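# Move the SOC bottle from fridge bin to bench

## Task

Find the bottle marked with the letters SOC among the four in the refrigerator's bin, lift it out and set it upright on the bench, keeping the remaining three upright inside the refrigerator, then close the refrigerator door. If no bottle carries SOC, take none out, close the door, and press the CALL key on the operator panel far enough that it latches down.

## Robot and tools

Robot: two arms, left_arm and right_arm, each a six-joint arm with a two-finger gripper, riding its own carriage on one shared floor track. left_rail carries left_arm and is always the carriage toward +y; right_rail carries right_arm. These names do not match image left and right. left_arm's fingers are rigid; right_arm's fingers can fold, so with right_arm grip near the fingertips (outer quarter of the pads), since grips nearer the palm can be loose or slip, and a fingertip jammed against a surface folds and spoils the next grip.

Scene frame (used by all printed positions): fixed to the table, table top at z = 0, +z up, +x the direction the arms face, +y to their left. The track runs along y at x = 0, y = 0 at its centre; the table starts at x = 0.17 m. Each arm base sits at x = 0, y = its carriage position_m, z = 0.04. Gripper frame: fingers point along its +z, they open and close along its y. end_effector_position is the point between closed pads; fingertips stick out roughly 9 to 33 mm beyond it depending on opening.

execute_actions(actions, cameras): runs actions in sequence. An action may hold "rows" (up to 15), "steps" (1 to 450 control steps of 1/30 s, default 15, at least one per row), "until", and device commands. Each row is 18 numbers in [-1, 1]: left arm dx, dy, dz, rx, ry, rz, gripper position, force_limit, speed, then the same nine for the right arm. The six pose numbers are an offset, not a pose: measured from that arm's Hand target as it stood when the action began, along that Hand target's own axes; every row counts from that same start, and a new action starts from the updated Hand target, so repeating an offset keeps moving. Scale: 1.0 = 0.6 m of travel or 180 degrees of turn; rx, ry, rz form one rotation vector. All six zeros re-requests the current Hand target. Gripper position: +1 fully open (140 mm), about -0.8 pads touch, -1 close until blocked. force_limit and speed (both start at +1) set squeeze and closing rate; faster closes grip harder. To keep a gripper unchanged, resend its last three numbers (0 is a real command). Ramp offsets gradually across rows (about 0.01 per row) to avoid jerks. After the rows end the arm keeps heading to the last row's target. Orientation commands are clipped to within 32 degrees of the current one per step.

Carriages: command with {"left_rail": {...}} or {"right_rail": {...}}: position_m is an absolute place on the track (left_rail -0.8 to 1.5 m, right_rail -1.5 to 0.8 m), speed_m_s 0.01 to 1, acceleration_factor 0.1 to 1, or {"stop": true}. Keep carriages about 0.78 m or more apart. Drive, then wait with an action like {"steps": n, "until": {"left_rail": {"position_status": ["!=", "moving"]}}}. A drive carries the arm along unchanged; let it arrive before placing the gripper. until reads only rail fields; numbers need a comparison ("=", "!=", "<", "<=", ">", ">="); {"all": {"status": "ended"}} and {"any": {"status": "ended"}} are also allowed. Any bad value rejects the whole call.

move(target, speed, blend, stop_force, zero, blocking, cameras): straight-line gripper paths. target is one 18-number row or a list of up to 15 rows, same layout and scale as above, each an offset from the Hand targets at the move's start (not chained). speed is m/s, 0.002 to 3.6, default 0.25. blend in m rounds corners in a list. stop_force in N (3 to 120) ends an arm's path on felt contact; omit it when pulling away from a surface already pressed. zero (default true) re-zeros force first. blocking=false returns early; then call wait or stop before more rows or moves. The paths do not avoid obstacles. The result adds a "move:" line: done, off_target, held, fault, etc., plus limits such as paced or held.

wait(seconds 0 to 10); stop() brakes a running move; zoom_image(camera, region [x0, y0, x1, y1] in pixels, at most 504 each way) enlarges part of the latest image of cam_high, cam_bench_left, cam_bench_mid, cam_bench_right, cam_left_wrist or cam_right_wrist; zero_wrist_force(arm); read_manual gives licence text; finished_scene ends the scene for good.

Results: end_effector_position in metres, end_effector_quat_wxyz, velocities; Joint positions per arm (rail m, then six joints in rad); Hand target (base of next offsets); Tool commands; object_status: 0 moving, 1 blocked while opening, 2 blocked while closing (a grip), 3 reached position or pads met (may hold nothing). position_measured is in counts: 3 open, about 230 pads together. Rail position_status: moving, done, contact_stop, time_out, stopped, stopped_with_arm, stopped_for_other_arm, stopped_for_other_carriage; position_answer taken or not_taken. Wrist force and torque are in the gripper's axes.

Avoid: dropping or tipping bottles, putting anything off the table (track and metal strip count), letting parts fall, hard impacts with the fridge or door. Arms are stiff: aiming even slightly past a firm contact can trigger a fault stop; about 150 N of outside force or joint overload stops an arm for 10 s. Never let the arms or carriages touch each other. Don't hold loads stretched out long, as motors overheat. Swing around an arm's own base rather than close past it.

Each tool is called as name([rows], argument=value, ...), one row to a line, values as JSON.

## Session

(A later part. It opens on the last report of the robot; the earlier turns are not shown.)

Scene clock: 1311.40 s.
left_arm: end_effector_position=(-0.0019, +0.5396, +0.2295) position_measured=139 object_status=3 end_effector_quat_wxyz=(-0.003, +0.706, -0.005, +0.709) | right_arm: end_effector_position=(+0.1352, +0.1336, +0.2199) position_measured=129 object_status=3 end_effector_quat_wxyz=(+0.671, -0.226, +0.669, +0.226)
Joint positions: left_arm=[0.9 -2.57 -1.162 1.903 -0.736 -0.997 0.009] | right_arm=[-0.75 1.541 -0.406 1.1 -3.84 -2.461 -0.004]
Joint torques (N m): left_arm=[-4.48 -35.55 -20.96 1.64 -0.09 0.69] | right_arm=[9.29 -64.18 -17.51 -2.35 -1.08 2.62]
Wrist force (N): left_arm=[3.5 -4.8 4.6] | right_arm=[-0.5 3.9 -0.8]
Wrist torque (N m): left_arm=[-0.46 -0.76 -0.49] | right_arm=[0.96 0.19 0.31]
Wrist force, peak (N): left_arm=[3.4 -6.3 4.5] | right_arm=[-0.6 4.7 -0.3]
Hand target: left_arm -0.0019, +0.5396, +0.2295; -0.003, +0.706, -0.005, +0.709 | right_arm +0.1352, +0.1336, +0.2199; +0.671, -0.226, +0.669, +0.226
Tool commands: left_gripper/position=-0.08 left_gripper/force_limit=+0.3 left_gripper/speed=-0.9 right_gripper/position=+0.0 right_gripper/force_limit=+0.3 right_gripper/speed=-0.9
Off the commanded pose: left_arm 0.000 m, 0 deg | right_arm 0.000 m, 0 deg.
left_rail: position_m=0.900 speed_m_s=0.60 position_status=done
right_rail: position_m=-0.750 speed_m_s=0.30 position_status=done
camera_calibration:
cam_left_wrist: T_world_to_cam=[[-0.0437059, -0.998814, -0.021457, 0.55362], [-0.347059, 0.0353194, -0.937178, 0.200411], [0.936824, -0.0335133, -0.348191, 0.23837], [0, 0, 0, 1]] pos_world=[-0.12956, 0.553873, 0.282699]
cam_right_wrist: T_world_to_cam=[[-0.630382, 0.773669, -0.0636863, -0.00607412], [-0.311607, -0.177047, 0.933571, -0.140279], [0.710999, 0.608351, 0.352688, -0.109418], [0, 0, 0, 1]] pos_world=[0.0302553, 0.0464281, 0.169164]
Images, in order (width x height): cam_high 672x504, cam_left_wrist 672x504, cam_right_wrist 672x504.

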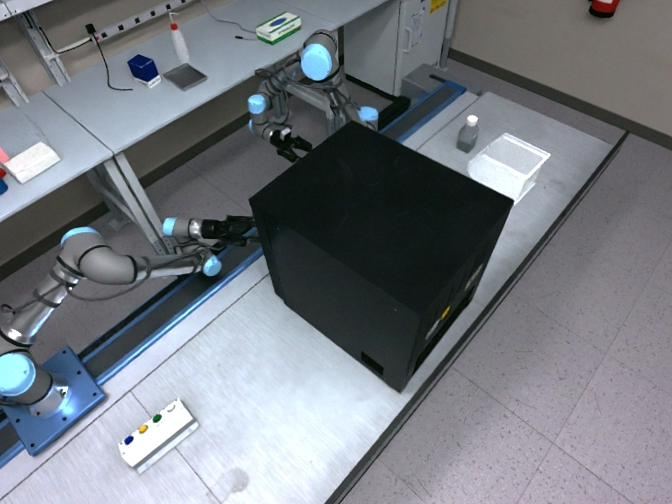

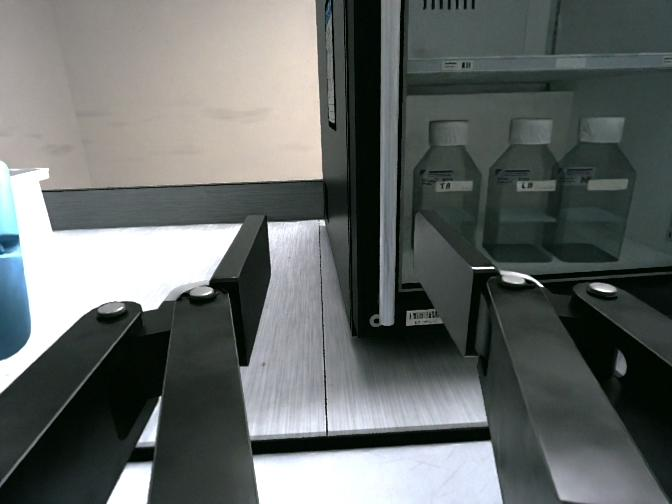

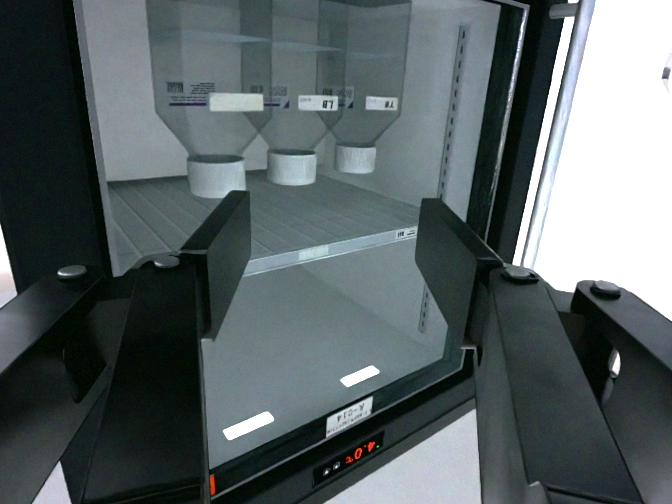

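move([
  [0,0.089,0.15,0,0,0,-0.9,0.3,0,0,0,0,0,0,0,0,0.3,-0.9],
  [0,0.089,0.36,0,0,0,-0.9,0.3,0,0,0,0,0,0,0,0,0.3,-0.9],
], speed=[0.15,0.04], stop_force=15)

move(target=[0,0,-0.2,0,0,0,-0.9,0.3,0,0,0,0,0,0,0,0,0.3,-0.9], speed=0.15, cameras=["cam_left_wrist"])

Scene clock: 1323.20 s.
left_arm: end_effector_position=(+0.1908, +0.4860, +0.2296) position_measured=233 object_status=3 end_effector_quat_wxyz=(-0.003, +0.706, -0.005, +0.709) | right_arm: end_effector_position=(+0.1352, +0.1336, +0.2199) position_measured=129 object_status=3 end_effector_quat_wxyz=(+0.671, -0.226, +0.669, +0.226)
Joint positions: left_arm=[0.9 -2.169 -1.251 2.039 -0.78 -0.596 0.005] | right_arm=[-0.75 1.541 -0.406 1.1 -3.84 -2.461 -0.004]
Joint torques (N m): left_arm=[-6.56 -16.12 -23.72 3.2 -0.44 0.89] | right_arm=[-8.87 -54.54 -23.28 -0.44 2.44 2.26]
Wrist force (N): left_arm=[5.2 -7.6 -1.4] | right_arm=[-0.8 4.0 -0.5]
Wrist torque (N m): left_arm=[-0.52 -0.33 -0.40] | right_arm=[0.99 0.23 0.31]
Wrist force, peak (N): left_arm=[25.8 -27.9 -132.5] | right_arm=[-0.6 4.3 -0.6]
Hand target: left_arm +0.1908, +0.4860, +0.2296; -0.003, +0.706, -0.005, +0.709 (not the last commanded pose) | right_arm +0.1352, +0.1336, +0.2199; +0.671, -0.226, +0.669, +0.226
Off the commanded pose: left_arm 0.023 m, 0 deg | right_arm 0.000 m, 0 deg.
left_rail: position_m=0.900 speed_m_s=0.60 position_status=done
right_rail: position_m=-0.750 speed_m_s=0.30 position_status=done
move: contact (left_arm); path passed 1 of 2 targets

Scene clock: 1324.63 s.
left_arm: end_effector_position=(+0.0710, +0.4862, +0.2292) position_measured=233 object_status=3 end_effector_quat_wxyz=(-0.003, +0.706, -0.005, +0.709) | right_arm: end_effector_position=(+0.1352, +0.1336, +0.2199) position_measured=129 object_status=3 end_effector_quat_wxyz=(+0.671, -0.226, +0.669, +0.226)
Joint positions: left_arm=[0.9 -2.38 -1.16 1.9 -0.734 -0.807 0.007] | right_arm=[-0.75 1.541 -0.406 1.1 -3.84 -2.461 -0.004]
Joint torques (N m): left_arm=[-7.07 -21.65 -24.52 4.54 -1.06 -1.06] | right_arm=[-8.14 -55 -24.1 -0.52 2.37 2.25]
Wrist force (N): left_arm=[1.1 -5.1 4.4] | right_arm=[-0.7 4.0 -0.6]
Wrist torque (N m): left_arm=[-0.51 -0.24 -0.53] | right_arm=[0.99 0.21 0.31]
Wrist force, peak (N): left_arm=[4.9 -7.2 -1.1] | right_arm=[-0.7 4.2 -0.6]
Hand target: left_arm +0.0708, +0.4862, +0.2292; -0.003, +0.706, -0.005, +0.709 | right_arm +0.1352, +0.1336, +0.2199; +0.671, -0.226, +0.669, +0.226
Off the commanded pose: left_arm 0.000 m, 0 deg | right_arm 0.000 m, 0 deg.
left_rail: position_m=0.900 speed_m_s=0.60 position_status=done
right_rail: position_m=-0.750 speed_m_s=0.30 position_status=done
move: done
camera_calibration:
cam_left_wrist: T_world_to_cam=[[-0.0436739, -0.998817, -0.0213677, 0.503441], [-0.347063, 0.0352246, -0.93718, 0.227364], [0.936824, -0.0335144, -0.348191, 0.168182], [0, 0, 0, 1]] pos_world=[-0.0566604, 0.500473, 0.282398]
Images, in order (width x height): cam_left_wrist 672x504.

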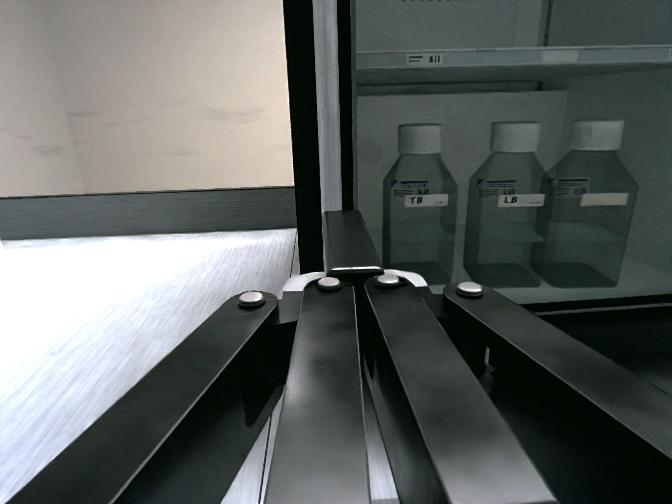

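finished_scene()

The scene is finished: the task was done.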